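# Bend a rod into a standing arch between two sockets

## Task

Shape the rod into an arch that stands upright, with each of its two ends seated in a different one of the board's two sockets.

## Robot and tools

Robot and frame. Two arms work on the table: left_arm, whose base sits near (+0.022, +0.352, 0) m, and right_arm, near (+0.009, -0.334, 0) m, both facing +x. The scene frame has its origin at table-top height midway between the nominal bases, +x pointing out over the table, +z up, and left_arm on the +y side. Arm names do not match image left and right. Each gripper's fingers point along its own +z and open and close along its own y. end_effector_position is the spot between the finger pads, roughly 1 cm short of the tips. Reported hand positions and orientations can be off by a few centimetres, more at long reach.

execute_actions. Argument actions is a list of actions; each action is a table of at most 15 rows, one row per 1/30 s control step. If fewer than 15 rows are given, the last row is repeated to fill the action (each action lasts 0.5 s). Every row holds 14 numbers in [-1, 1]: left_arm's dx, dy, dz, rx, ry, rz, opening, then the same seven for right_arm; both arms always appear. The six pose numbers are an offset, not a pose: measured from that arm's Hand target as it stood when the action began, along that Hand target's own axes. Scale: 1.0 equals 0.6 m of travel or 180 degrees; rx, ry, rz form a single rotation vector. Within one action all rows count from the same start, but the next action or call starts from the new Hand target, so sending the same offset twice moves twice. Six zeros re-request the current Hand target. opening is absolute: +1 fully open (0.093 m), -1 closed. Optional cameras lists camera names, ["all"], or []; images come only when asked or when actions is empty. An empty actions list also reports the scene number and task.

move. target is either one 14-number row laid out as above, or a list of up to 15 such rows visited in turn; every row is an offset from the Hand targets at the move's start, not from the preceding row. Each gripper travels a straight line and turns the short way. speed is top path speed in m/s (0.002 to 2.9, default 0.25; rotation capped at twice that in rad/s), one value or one per target. blend, in metres, rounds corners at intermediate targets; 0 stops at each. opening_speed (0.2 or more, per second on the -1 to +1 scale) makes finger changes gradual. grip_force sets pad force in newtons, 10 to 50, one value or one per arm; it persists, and low values close slowly. blocking=false returns after about 0.5 s while the move carries on. The whole move is capped at 10 s. The result adds a move: line giving the ending (done, off_target, moving, held, fault) and any limits, e.g. limits=paced (pose clipped) or limits=held (steps withheld). done means within 10 mm and 2 degrees; it says nothing about contact. Moves do not avoid obstacles or the other arm, and the gripper lags and overshoots more at speed.

wait: seconds from 0 to 10; the robot keeps its last command, and a running move continues. stop: brakes a running move; it needs some distance. zoom_image: camera (cam_head_left, cam_head_right, cam_low, cam_left_wrist, cam_right_wrist) and region [x0, y0, x1, y1] in pixels of the latest image, at most 504 by 504, origin top-left; only cameras in the newest images can be zoomed. Images are 672x504. read_manual: section "licences" only; it does nothing physical. finished_scene: scene (1 to 3) ends the scene permanently; after ending scene 1 make no further call in that reply.

Reading results. Hand target is the last commanded pose after clipping; the gripper often rests a little short of it, and the next command (even zeros) asks again. Tool commands shows current finger commands; a 0 opening is itself a command, so resend the present value to leave a gripper alone. grip_measured is the finger motor on the +1 open / -1 closed scale: pads meet near -0.94, and each millimetre of object width adds about 0.0208. To clamp a rigid object firmly send at least 0.24 below its width reading; a round or bendable rod may need lower. Keep sending the closing number to hold; send well above the width reading to release. Joint positions end with the finger opening in metres. Joint velocities may be reported as within noise. Joint torques follow joint order, include the arm's weight, and joints 1 to 3 wrap at ±28 N m. MOTOR HOT appears at 75 °C; at 90 °C that arm folds up and stops for the scene.

Control hints. Orientation commands are clipped to 40 degrees from the measured orientation per step, so turn in stages. Friction and weight leave grippers low, short or tilted; check after each move and send the missing offset. Route paths around an arm's own base, not close to it.

Avoid. Never let the rod fall off the table or leave it off it; do not release it while it moves; do not slam into the board, table or heavy items. Keep the two grippers, wrist cameras and fingers from touching each other; a press between arms can fail the scene. An arm blocked by something keeps pushing until you command it back past the gripper. Avoid stretched-out holds and unreachable targets, which heat motors. Stray pushes may briefly nudge loose objects. Finish only when the arch stands in both sockets without the robot holding it; elapsed time lowers the result.

Each tool is called after "Request:" by a JSON object that holds its "name" and its "arguments", one argument or row to a line.

## Session

Request:
{"name": "execute_actions", "arguments": {
  "actions": []
}}

Scene clock: 0.00 s.
left_arm: end_effector_position=(+0.4199, +0.3659, +0.0527) grip_measured=+1.000 end_effector_quat_wxyz=(+0.534, -0.044, +0.843, +0.049) | right_arm: end_effector_position=(+0.3942, -0.3993, +0.0625) grip_measured=+1.000 end_effector_quat_wxyz=(+0.530, +0.134, +0.816, -0.187)
Joint positions: left_arm=[-0.053 1.705 0.414 0.845 -0.157 -0.034 0.093] | right_arm=[0.083 1.71 0.417 0.859 0.499 0.042 0.093]
Joint velocities: within noise
Joint torques (N m): no reading
Heat: left arm: 28 °C; right arm: 27 °C.
Hand target: left_arm +0.4255, +0.3659, +0.0650; +0.551, -0.045, +0.832, +0.048 | right_arm +0.3975, -0.3992, +0.0690; +0.538, +0.136, +0.811, -0.185
Tool commands: left_gripper/opening=+1.0 right_gripper/opening=+1.0
camera_calibration:
cam_left_wrist: T_world_to_cam=[[0.115582, -0.992946, -0.0264258, 0.316423], [-0.759238, -0.0711611, -0.64691, 0.420507], [0.640467, 0.0948346, -0.762108, -0.180469], [0, 0, 0, 1]] pos_world=[0.398276, 0.361229, 0.142855]
cam_right_wrist: T_world_to_cam=[[-0.392774, -0.903215, 0.173006, -0.217082], [-0.713825, 0.180821, -0.676578, 0.436158], [0.579813, -0.389238, -0.715759, -0.256645], [0, 0, 0, 1]] pos_world=[0.374883, -0.374834, 0.148956]

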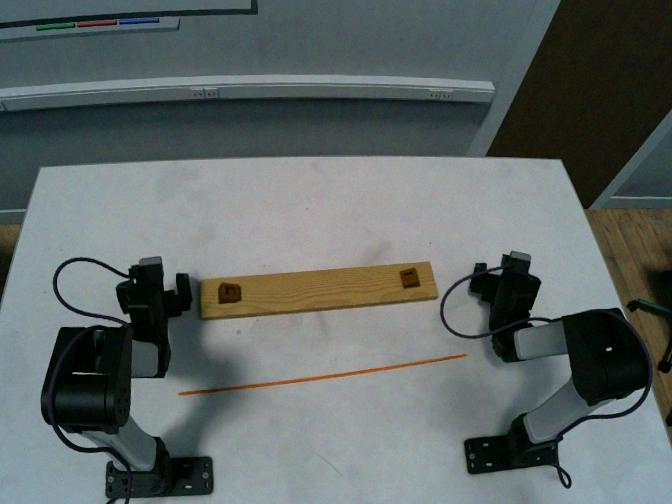

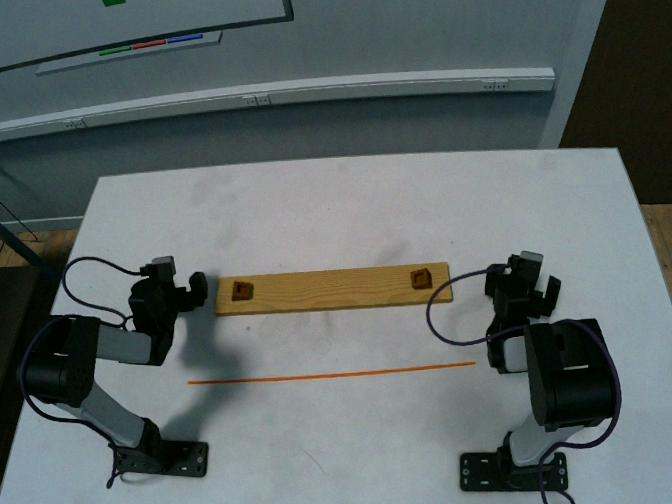

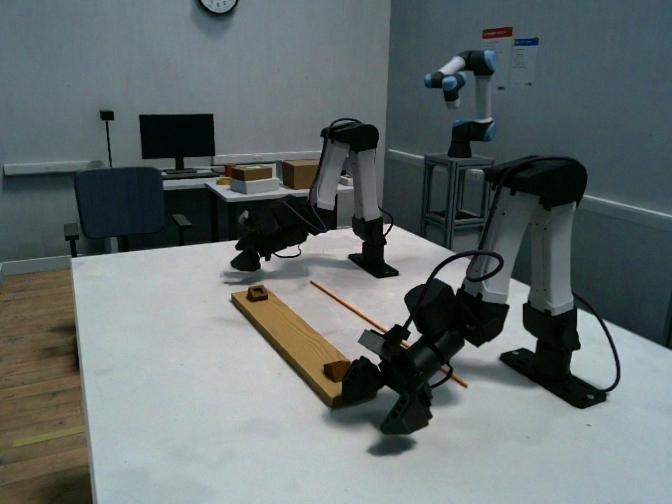

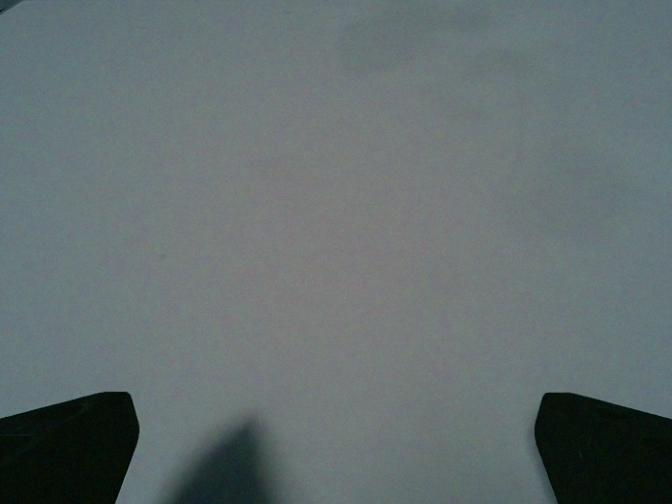

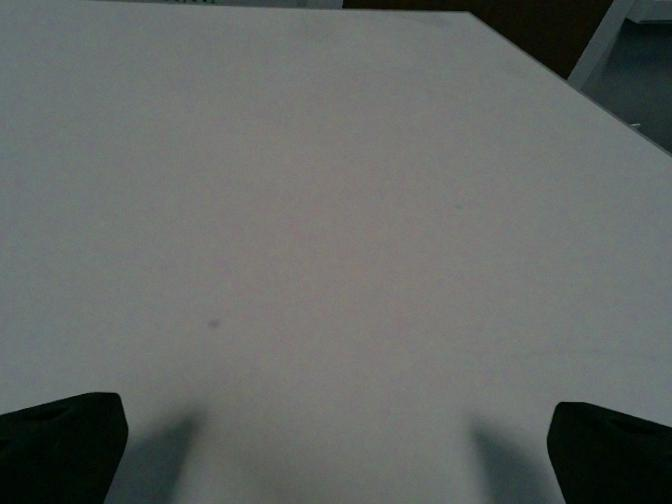

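Request:
{"name": "zoom_image", "arguments": {
  "camera": "cam_head_left",
  "region": [170, 250, 320, 400]
}}

Request:
{"name": "zoom_image", "arguments": {
  "camera": "cam_head_left",
  "region": [340, 240, 490, 390]
}}

Request:
{"name": "zoom_image", "arguments": {
  "camera": "cam_head_right",
  "region": [180, 250, 330, 400]
}}

Request:
{"name": "zoom_image", "arguments": {
  "camera": "cam_head_right",
  "region": [350, 240, 500, 390]
}}

Request:
{"name": "zoom_image", "arguments": {
  "camera": "cam_low",
  "region": [220, 260, 480, 420]
}}

Scaled by 3.360.

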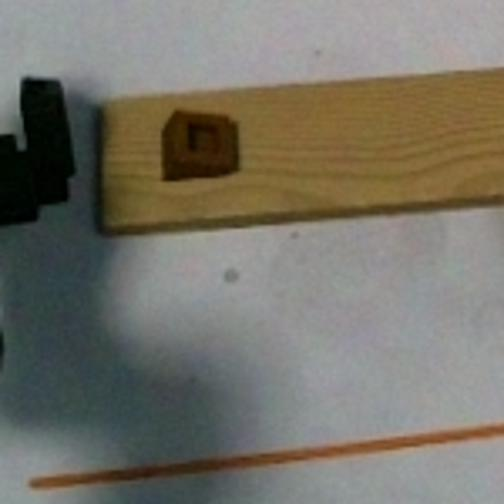

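Scaled by 3.360.

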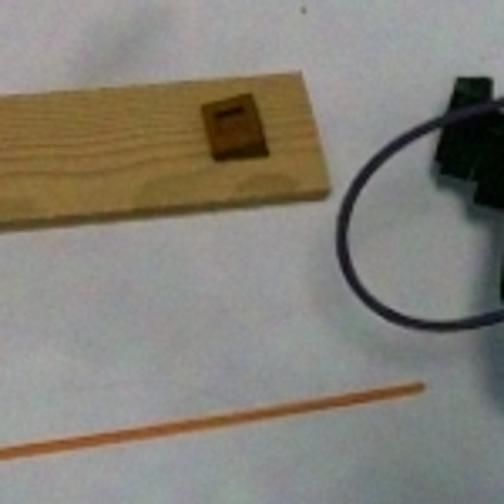

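Scaled by 3.360.

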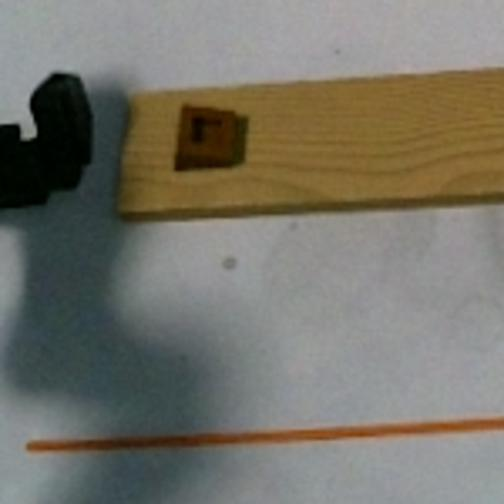

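Scaled by 3.360.

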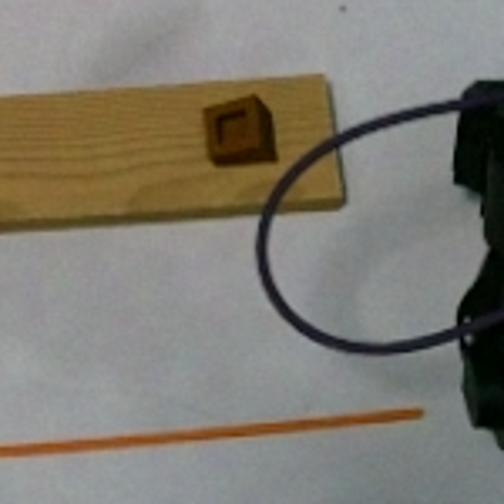

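Scaled by 1.938.

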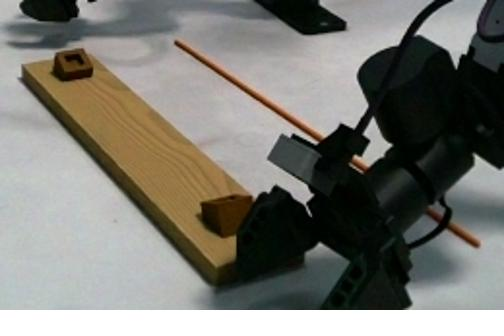

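Request:
{"name": "move", "arguments": {
  "target": [0.1262,-0.1227,-0.4157,-0.3622,0.1796,-0.3418,0.3,0.0853,0.1365,-0.3822,0.2228,0.2323,0.2579,0.3],
  "speed": 0.4,
  "cameras": ["all"]
}}

Scene clock: 129.43 s.
left_arm: end_effector_position=(+0.1774, +0.2600, +0.0839) grip_measured=+0.303 end_effector_quat_wxyz=(+0.051, -0.630, +0.760, +0.149) | right_arm: end_effector_position=(+0.2208, -0.2279, +0.0848) grip_measured=+0.301 end_effector_quat_wxyz=(+0.140, +0.605, +0.768, -0.154)
Joint positions: left_arm=[-0.701 1.492 1.006 -1.36 -0.158 -2.085 0.06] | right_arm=[0.743 1.669 1.164 -1.321 0.336 2.077 0.06]
Joint torques (N m): left_arm=[0.62 -5.08 6.22 -0.68 -0.18 -0.16] | right_arm=[-0.13 -5.48 8.68 -0.36 0.2 0.1]
Heat: left arm: 36 °C; right arm: 38 °C.
Hand target: left_arm +0.1780, +0.2588, +0.0901; +0.162, -0.718, +0.653, +0.179 | right_arm +0.2237, -0.2223, +0.0901; +0.179, +0.653, +0.718, -0.163
Off the commanded pose: left_arm 0.006 m, 21 deg | right_arm 0.008 m, 9 deg.
joint sent to its limit (left arm) — joint 6 (wrist roll), lower limit. The joint targets are off in orientation, not in position.
joint sent to its limit (right arm) — joint 6 (wrist roll), upper limit. The joint targets are off in orientation, not in position.
move: off_target (left_arm, right_arm)
camera_calibration:
cam_left_wrist: T_world_to_cam=[[0.975801, -0.161091, -0.147858, -0.118541], [-0.138606, -0.978686, 0.151533, 0.307916], [-0.169117, -0.127372, -0.977331, 0.228119], [0, 0, 0, 1]] pos_world=[0.19693, 0.311313, 0.158761]
cam_right_wrist: T_world_to_cam=[[-0.967964, -0.24492, 0.0553236, 0.152834], [-0.244594, 0.969543, 0.0126929, 0.314173], [-0.0567473, -0.00124556, -0.998388, 0.179531], [0, 0, 0, 1]] pos_world=[0.23497, -0.266948, 0.166798]

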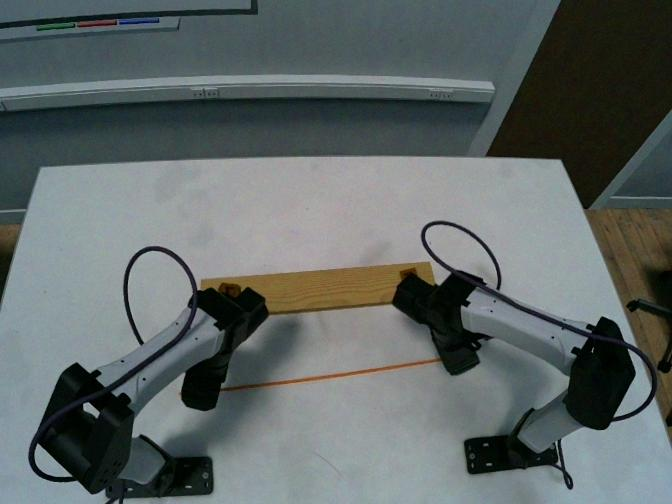

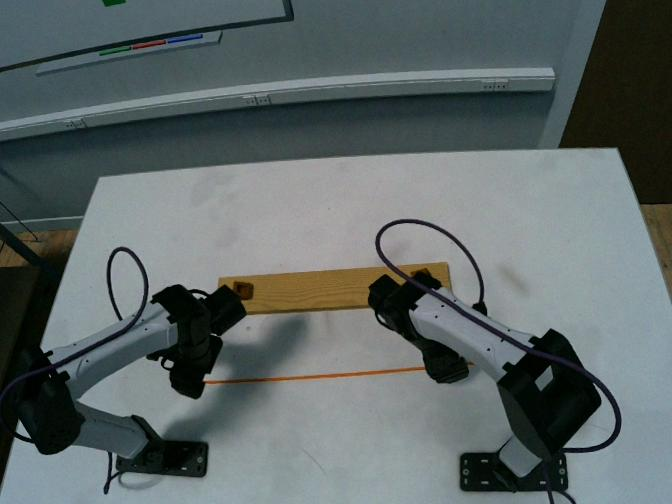

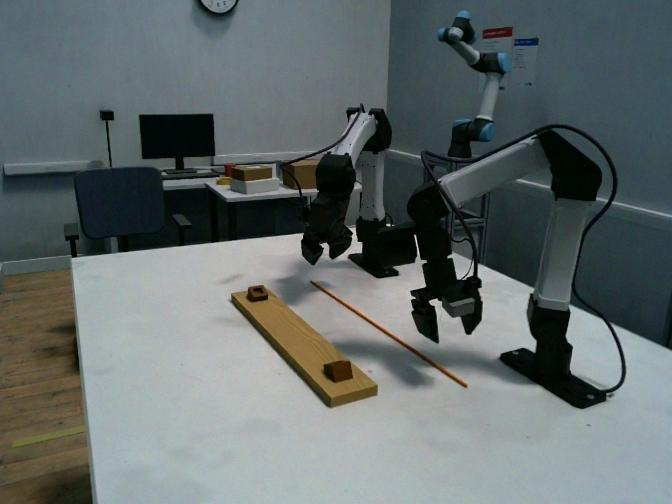

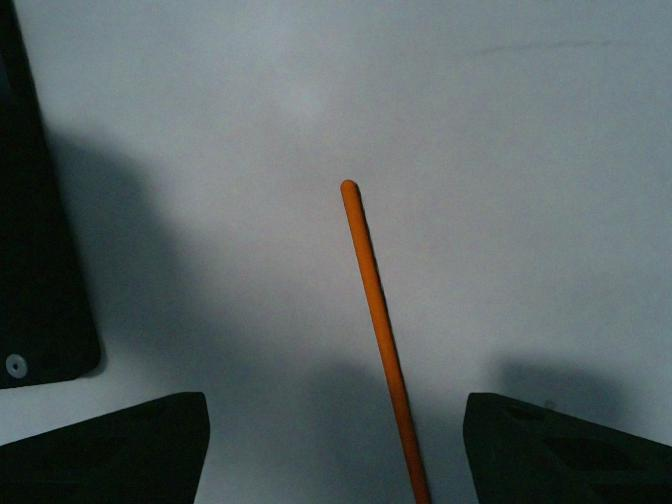

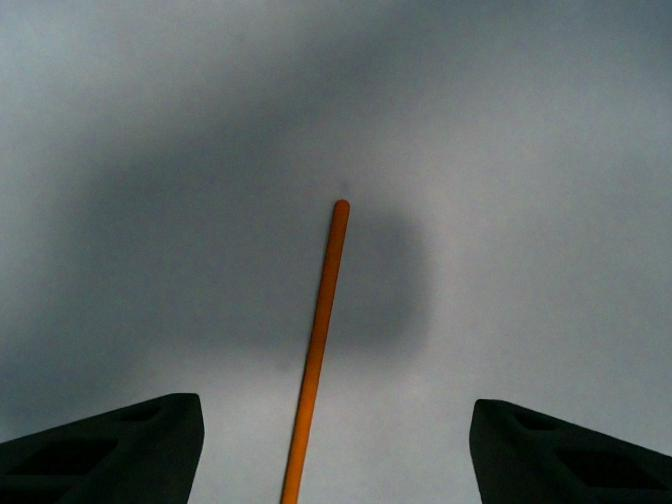

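Request:
{"name": "move", "arguments": {
  "target": [0.0446,0,0.0839,0.0014,0.0902,0.0317,0.3,0.0446,0,0.0839,0,0,0,0.3],
  "speed": 0.2,
  "cameras": ["cam_low","cam_left_wrist","cam_right_wrist","cam_head_left"]
}}

Scene clock: 168.87 s.
left_arm: end_effector_position=(+0.1750, +0.2622, +0.0305) grip_measured=+0.303 end_effector_quat_wxyz=(+0.023, -0.667, +0.739, +0.091) | right_arm: end_effector_position=(+0.2257, -0.2231, +0.0386) grip_measured=+0.301 end_effector_quat_wxyz=(+0.140, +0.608, +0.768, -0.145)
Joint positions: left_arm=[-0.632 1.451 0.774 -1.061 -0.086 -2.085 0.06] | right_arm=[0.743 1.74 1.055 -1.124 0.333 2.077 0.06]
Joint torques (N m): left_arm=[0.42 -6.38 4.08 0.01 -0.14 -0.15] | right_arm=[-0.05 -5.15 4.42 -0.08 0.24 0.12]
Heat: left arm: 34 °C; right arm: 33 °C.
Hand target: left_arm +0.1779, +0.2589, +0.0330; +0.061, -0.702, +0.704, +0.082 | right_arm +0.2236, -0.2223, +0.0330; +0.178, +0.653, +0.718, -0.163
Off the commanded pose: left_arm 0.005 m, 7 deg | right_arm 0.006 m, 9 deg.
joint sent to its limit (left arm) — joint 6 (wrist roll), lower limit. The joint targets are off in orientation, not in position.
joint sent to its limit (right arm) — joint 6 (wrist roll), upper limit. The joint targets are off in orientation, not in position.
move: off_target (left_arm, right_arm)
camera_calibration:
cam_left_wrist: T_world_to_cam=[[0.991901, -0.09069, -0.0889247, -0.146868], [-0.0641766, -0.962033, 0.26528, 0.296942], [-0.109607, -0.257424, -0.960062, 0.198911], [0, 0, 0, 1]] pos_world=[0.186537, 0.323553, 0.0991339]
cam_right_wrist: T_world_to_cam=[[-0.968813, -0.24445, 0.0405585, 0.162238], [-0.24366, 0.969577, 0.0234712, 0.31059], [-0.0450621, 0.0128568, -0.998901, 0.134215], [0, 0, 0, 1]] pos_world=[0.238904, -0.263207, 0.120198]
Images, in order (width x height): cam_head_left 672x504, cam_low 672x504, cam_left_wrist 672x504, cam_right_wrist 672x504.

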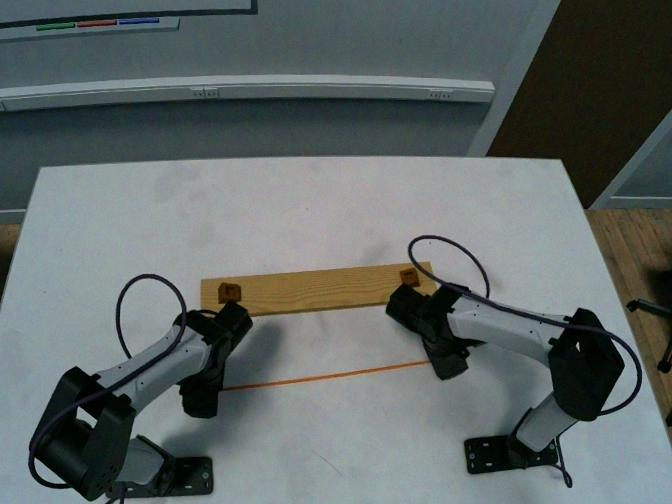

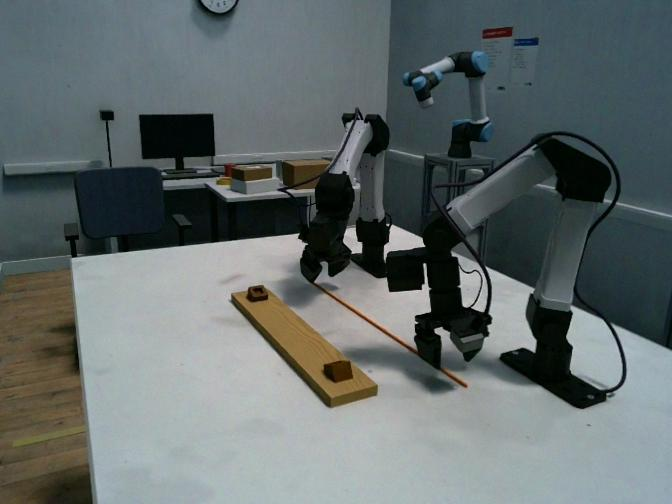

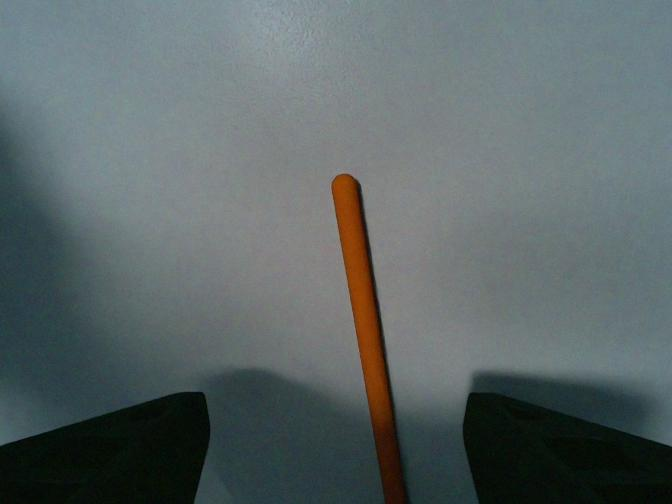

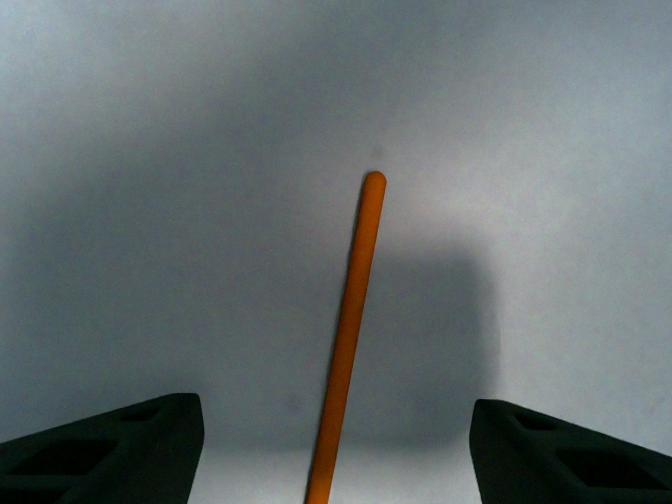

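Request:
{"name": "move", "arguments": {
  "target": [0.0057,-0.0225,0.028,0,0,0,0.1,0.019,0.0117,0.038,0,0,0,0.1],
  "speed": 0.1,
  "cameras": ["cam_low","cam_left_wrist","cam_right_wrist"]
}}

Scene clock: 180.57 s.
left_arm: end_effector_position=(+0.1874, +0.2575, +0.0172) grip_measured=+0.103 end_effector_quat_wxyz=(+0.026, -0.675, +0.733, +0.076) | right_arm: end_effector_position=(+0.2309, -0.2197, +0.0131) grip_measured=+0.101 end_effector_quat_wxyz=(+0.140, +0.609, +0.767, -0.144)
Joint positions: left_arm=[-0.614 1.5 0.763 -0.971 -0.086 -2.086 0.05] | right_arm=[0.74 1.808 1.025 -1.023 0.333 2.077 0.05]
Joint torques (N m): left_arm=[0.58 -4.14 4.03 0.11 -0.35 -0.15] | right_arm=[-0.66 -5.27 4.23 -0.1 0.32 0.1]
Heat: left arm: 33 °C; right arm: 33 °C.
Hand target: left_arm +0.1909, +0.2589, +0.0155; -0.061, +0.702, -0.704, -0.082 | right_arm +0.2307, -0.2222, +0.0075; +0.178, +0.653, +0.718, -0.163
Off the commanded pose: left_arm 0.004 m, 6 deg | right_arm 0.006 m, 9 deg.
joint sent to its limit (left arm) — joint 6 (wrist roll), lower limit. The joint targets are off in orientation, not in position.
joint sent to its limit (right arm) — joint 6 (wrist roll), upper limit. The joint targets are off in orientation, not in position.
move: off_target (left_arm, right_arm)
camera_calibration:
cam_left_wrist: T_world_to_cam=[[0.995247, -0.0745135, -0.0626953, -0.166062], [-0.0541085, -0.958428, 0.280156, 0.293648], [-0.0809643, -0.275433, -0.957905, 0.185562], [0, 0, 0, 1]] pos_world=[0.196186, 0.320176, 0.0850724]
cam_right_wrist: T_world_to_cam=[[-0.969614, -0.241547, 0.0387704, 0.16993], [-0.240741, 0.970284, 0.0243243, 0.308671], [-0.0434938, 0.0142515, -0.998952, 0.108808], [0, 0, 0, 1]] pos_world=[0.243809, -0.260004, 0.0945976]
Images, in order (width x height): cam_low 672x504, cam_left_wrist 672x504, cam_right_wrist 672x504.

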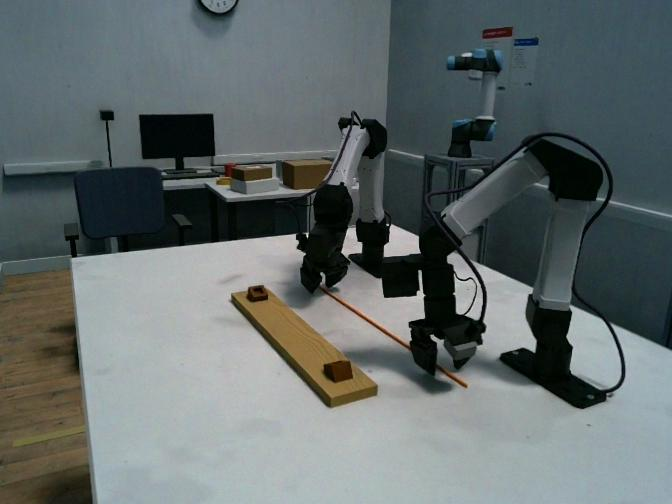

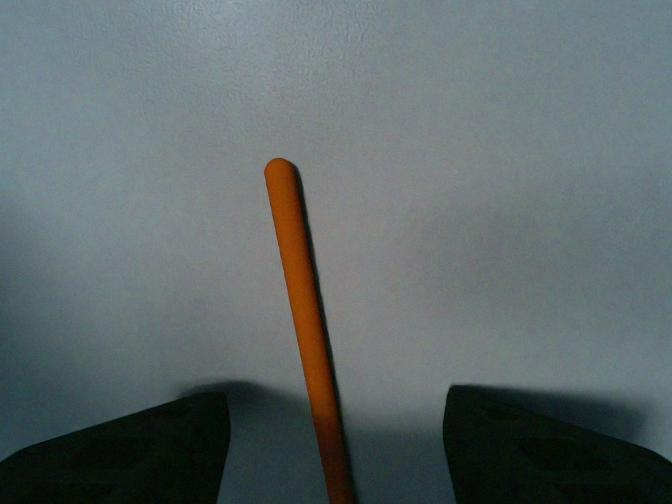

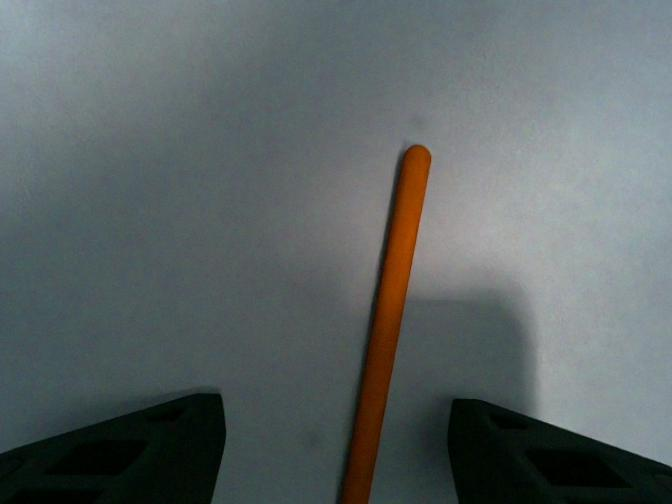

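Request:
{"name": "move", "arguments": {
  "target": [
    [0.0055,0,0.0114,0,0,0,0.1,0.003,0,0.006,0,0,0,0.1],
    [0.0055,0,0.0114,0,0,0,-1,0.003,0,0.006,0,0,0,-1]
  ],
  "speed": 0.06,
  "opening_speed": 0.7,
  "cameras": ["cam_low","cam_left_wrist","cam_right_wrist","cam_head_right"]
}}

Scene clock: 194.07 s.
left_arm: end_effector_position=(+0.1966, +0.2543, +0.0131) grip_measured=-0.950 end_effector_quat_wxyz=(+0.037, -0.679, +0.731, +0.060) | right_arm: end_effector_position=(+0.2353, -0.2171, +0.0116) grip_measured=-0.967 end_effector_quat_wxyz=(+0.146, +0.614, +0.764, -0.133)
Joint positions: left_arm=[-0.614 1.509 0.757 -0.919 -0.1 -2.094 0] | right_arm=[0.74 1.808 1.023 -0.998 0.338 2.086 0]
Joint torques (N m): left_arm=[0.05 -3.45 3.32 0.01 -0.19 -0.06] | right_arm=[-0.72 -4.64 3.9 -0.08 0.32 0.04]
Heat: left arm: 33 °C; right arm: 32 °C.
Hand target: left_arm +0.1907, +0.2570, +0.0082; -0.061, +0.702, -0.704, -0.082 | right_arm +0.2308, -0.2223, +0.0035; +0.179, +0.653, +0.718, -0.163
Off the commanded pose: left_arm 0.008 m, 6 deg | right_arm 0.011 m, 9 deg.
joint sent to its limit (left arm) — joint 6 (wrist roll), lower limit. The joint targets are off in orientation, not in position.
joint sent to its limit (right arm) — joint 6 (wrist roll), upper limit. The joint targets are off in orientation, not in position.
move: off_target (left_arm, right_arm); target 2's new opening was sent with right_arm's hand 0.010 m and 9 deg from that target
camera_calibration:
cam_left_wrist: T_world_to_cam=[[0.997375, -0.0687432, -0.0227573, -0.178087], [-0.0594083, -0.956496, 0.285633, 0.292669], [-0.0414026, -0.283531, -0.958069, 0.175817], [0, 0, 0, 1]] pos_world=[0.202286, 0.317544, 0.0807957]
cam_right_wrist: T_world_to_cam=[[-0.971811, -0.235437, 0.0123724, 0.177041], [-0.234998, 0.971548, 0.0294867, 0.30618], [-0.0189627, 0.025748, -0.999489, 0.104271], [0, 0, 0, 1]] pos_world=[0.24598, -0.258471, 0.0929988]
Images, in order (width x height): cam_head_right 672x504, cam_low 672x504, cam_left_wrist 672x504, cam_right_wrist 672x504.

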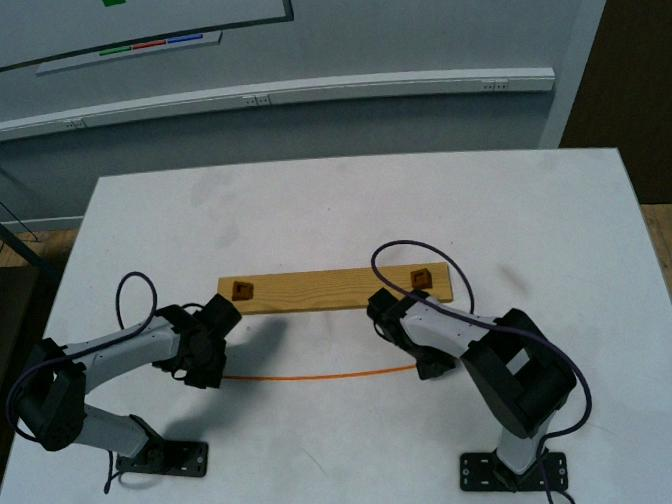

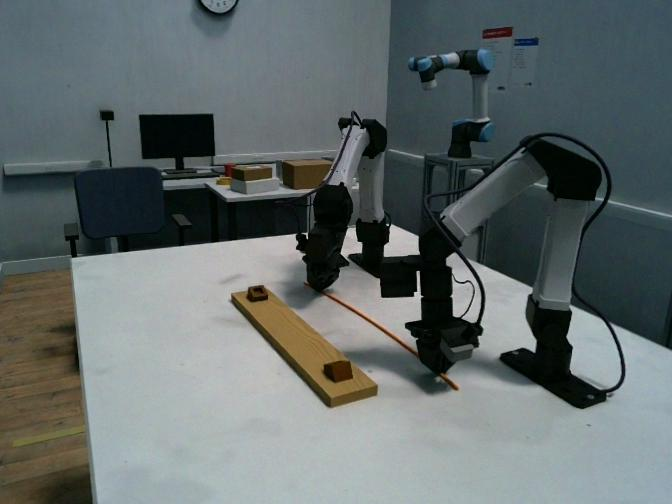

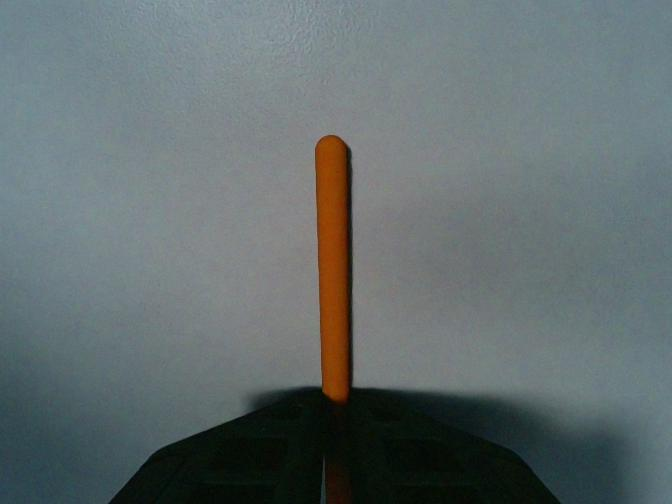

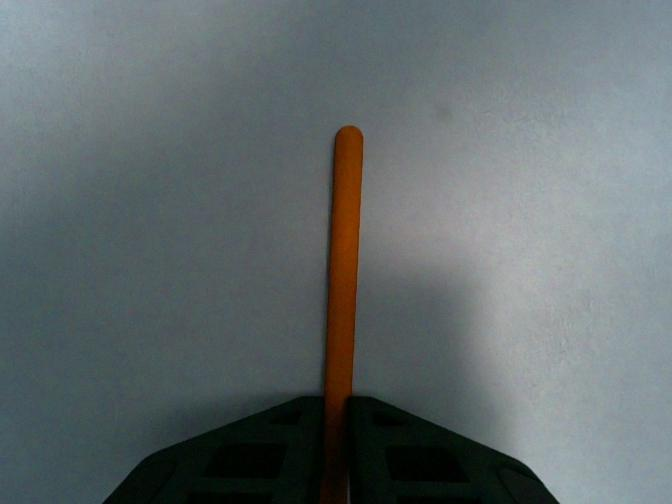

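Request:
{"name": "move", "arguments": {
  "target": [
    [-0.0092,-0.1518,-0.1867,0.0102,0.2,-0.01,-1,-0.062,0.1353,-0.1793,-0.0004,0.2055,0.0027,-1],
    [0.073,-0.3143,-0.2342,0.0203,0.3979,-0.0201,-1,-0.0083,0.3097,-0.2362,-0.0008,0.411,0.0055,-1]
  ],
  "speed": 0.12,
  "blend": [0.03,0],
  "cameras": ["all"]
}}

Scene clock: 243.40 s.
left_arm: end_effector_position=(+0.3765, +0.2003, +0.1143) grip_measured=-0.963 end_effector_quat_wxyz=(+0.318, +0.662, -0.592, +0.333) | right_arm: end_effector_position=(+0.4011, -0.1630, +0.1190) grip_measured=-0.971 end_effector_quat_wxyz=(-0.262, +0.654, +0.674, +0.224)
Joint positions: left_arm=[-0.063 1.852 1.277 -0.826 0.947 -1.811 0] | right_arm=[0.197 2.095 1.773 -1.197 -0.702 1.712 0]
Joint torques (N m): left_arm=[-1.16 -8.54 6.61 1.03 1.12 -0.16] | right_arm=[1.18 -7.99 9.99 0.57 -1.35 -0.17]
Heat: left arm: 32 °C; right arm: 31 °C.
Hand target: left_arm +0.3830, +0.1857, +0.1312; +0.339, +0.636, -0.588, +0.367 | right_arm +0.4100, -0.1431, +0.1309; -0.287, +0.625, +0.676, +0.265
Off the commanded pose: left_arm 0.023 m, 5 deg | right_arm 0.025 m, 6 deg.
move: off_target (left_arm, right_arm)
camera_calibration:
cam_left_wrist: T_world_to_cam=[[0.993417, 0.112518, -0.021494, -0.39389], [0.0419894, -0.183095, 0.982198, -0.0498068], [0.10658, -0.976635, -0.186615, 0.259782], [0, 0, 0, 1]] pos_world=[0.365701, 0.288913, 0.088933]
cam_right_wrist: T_world_to_cam=[[-0.998848, -0.046187, 0.0129853, 0.391116], [-0.00804014, 0.427966, 0.903759, 0.0056717], [-0.0472992, 0.902614, -0.427844, 0.299627], [0, 0, 0, 1]] pos_world=[0.404883, -0.254811, 0.117989]

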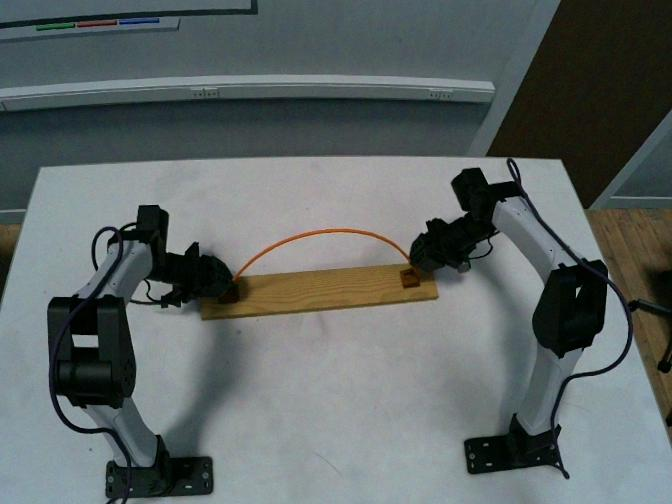

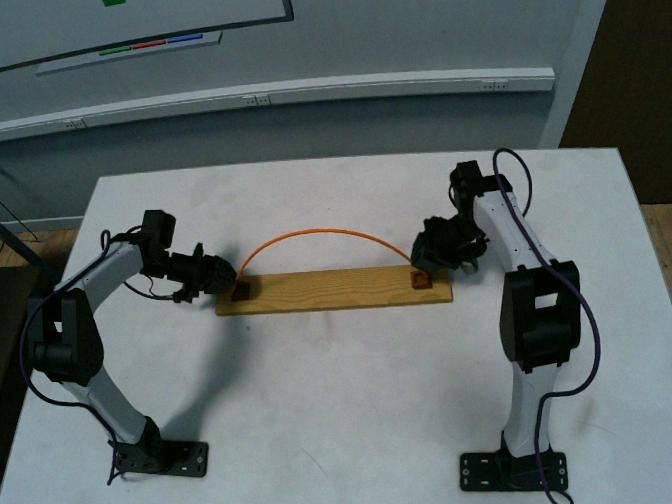

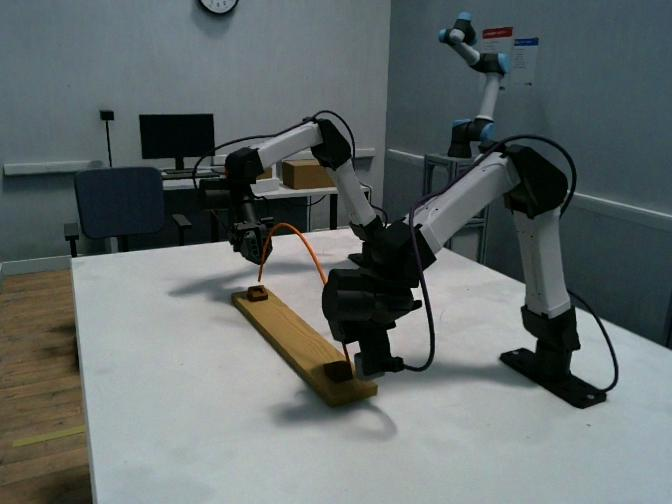

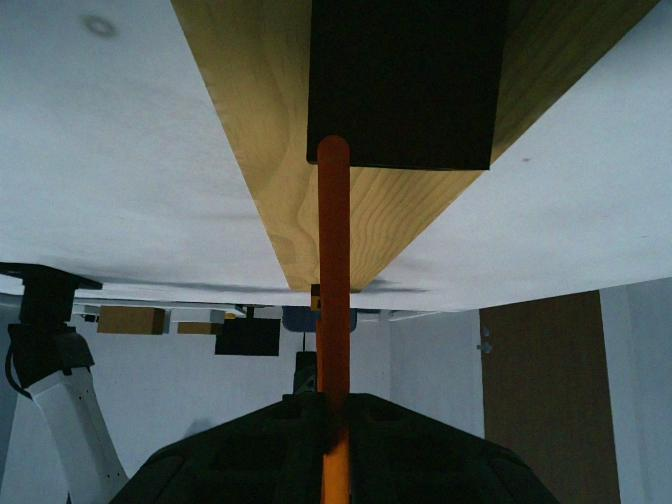

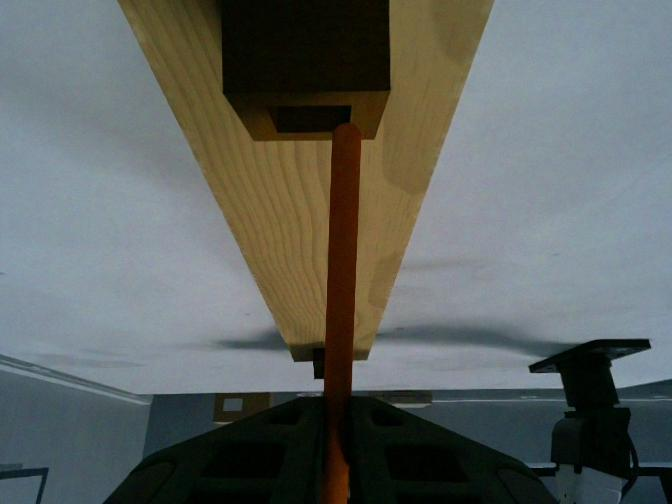

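Request:
{"name": "zoom_image", "arguments": {
  "camera": "cam_low",
  "region": [220, 210, 420, 410]
}}

Request:
{"name": "zoom_image", "arguments": {
  "camera": "cam_head_right",
  "region": [190, 220, 310, 330]
}}

Request:
{"name": "zoom_image", "arguments": {
  "camera": "cam_head_left",
  "region": [350, 210, 470, 320]
}}

Request:
{"name": "zoom_image", "arguments": {
  "camera": "cam_head_left",
  "region": [190, 220, 310, 330]
}}

Request:
{"name": "zoom_image", "arguments": {
  "camera": "cam_head_right",
  "region": [370, 220, 490, 330]
}}

Scaled by 2.520.

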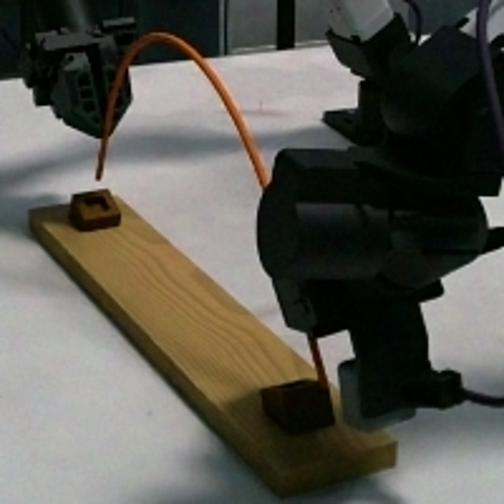

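Scaled by 4.200.

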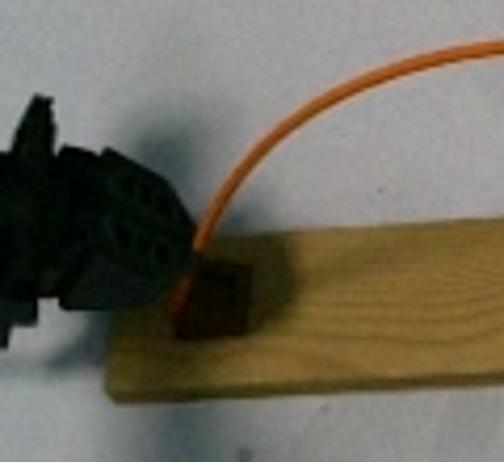

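Scaled by 4.200.

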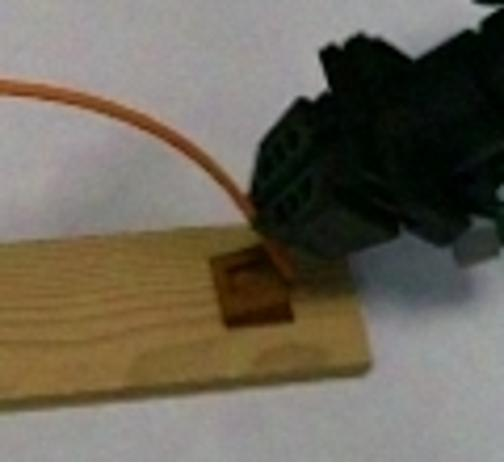

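Scaled by 4.200.

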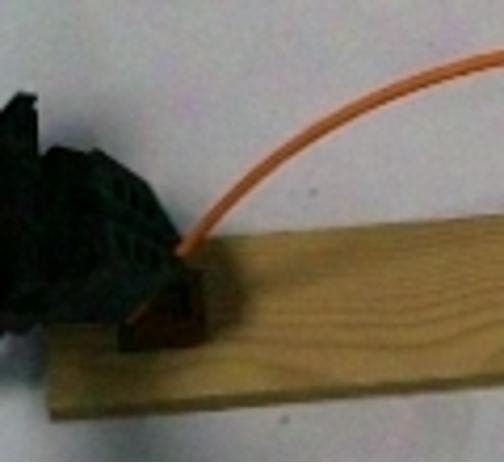

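Scaled by 4.200.

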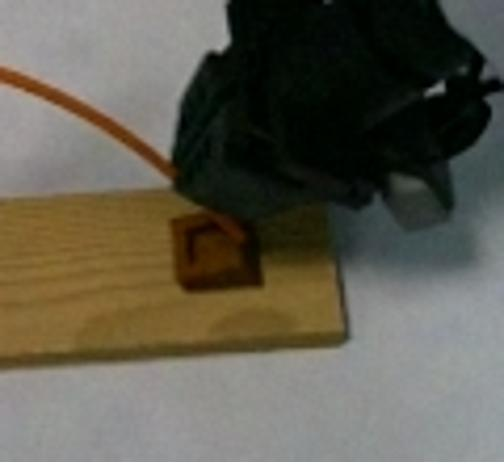

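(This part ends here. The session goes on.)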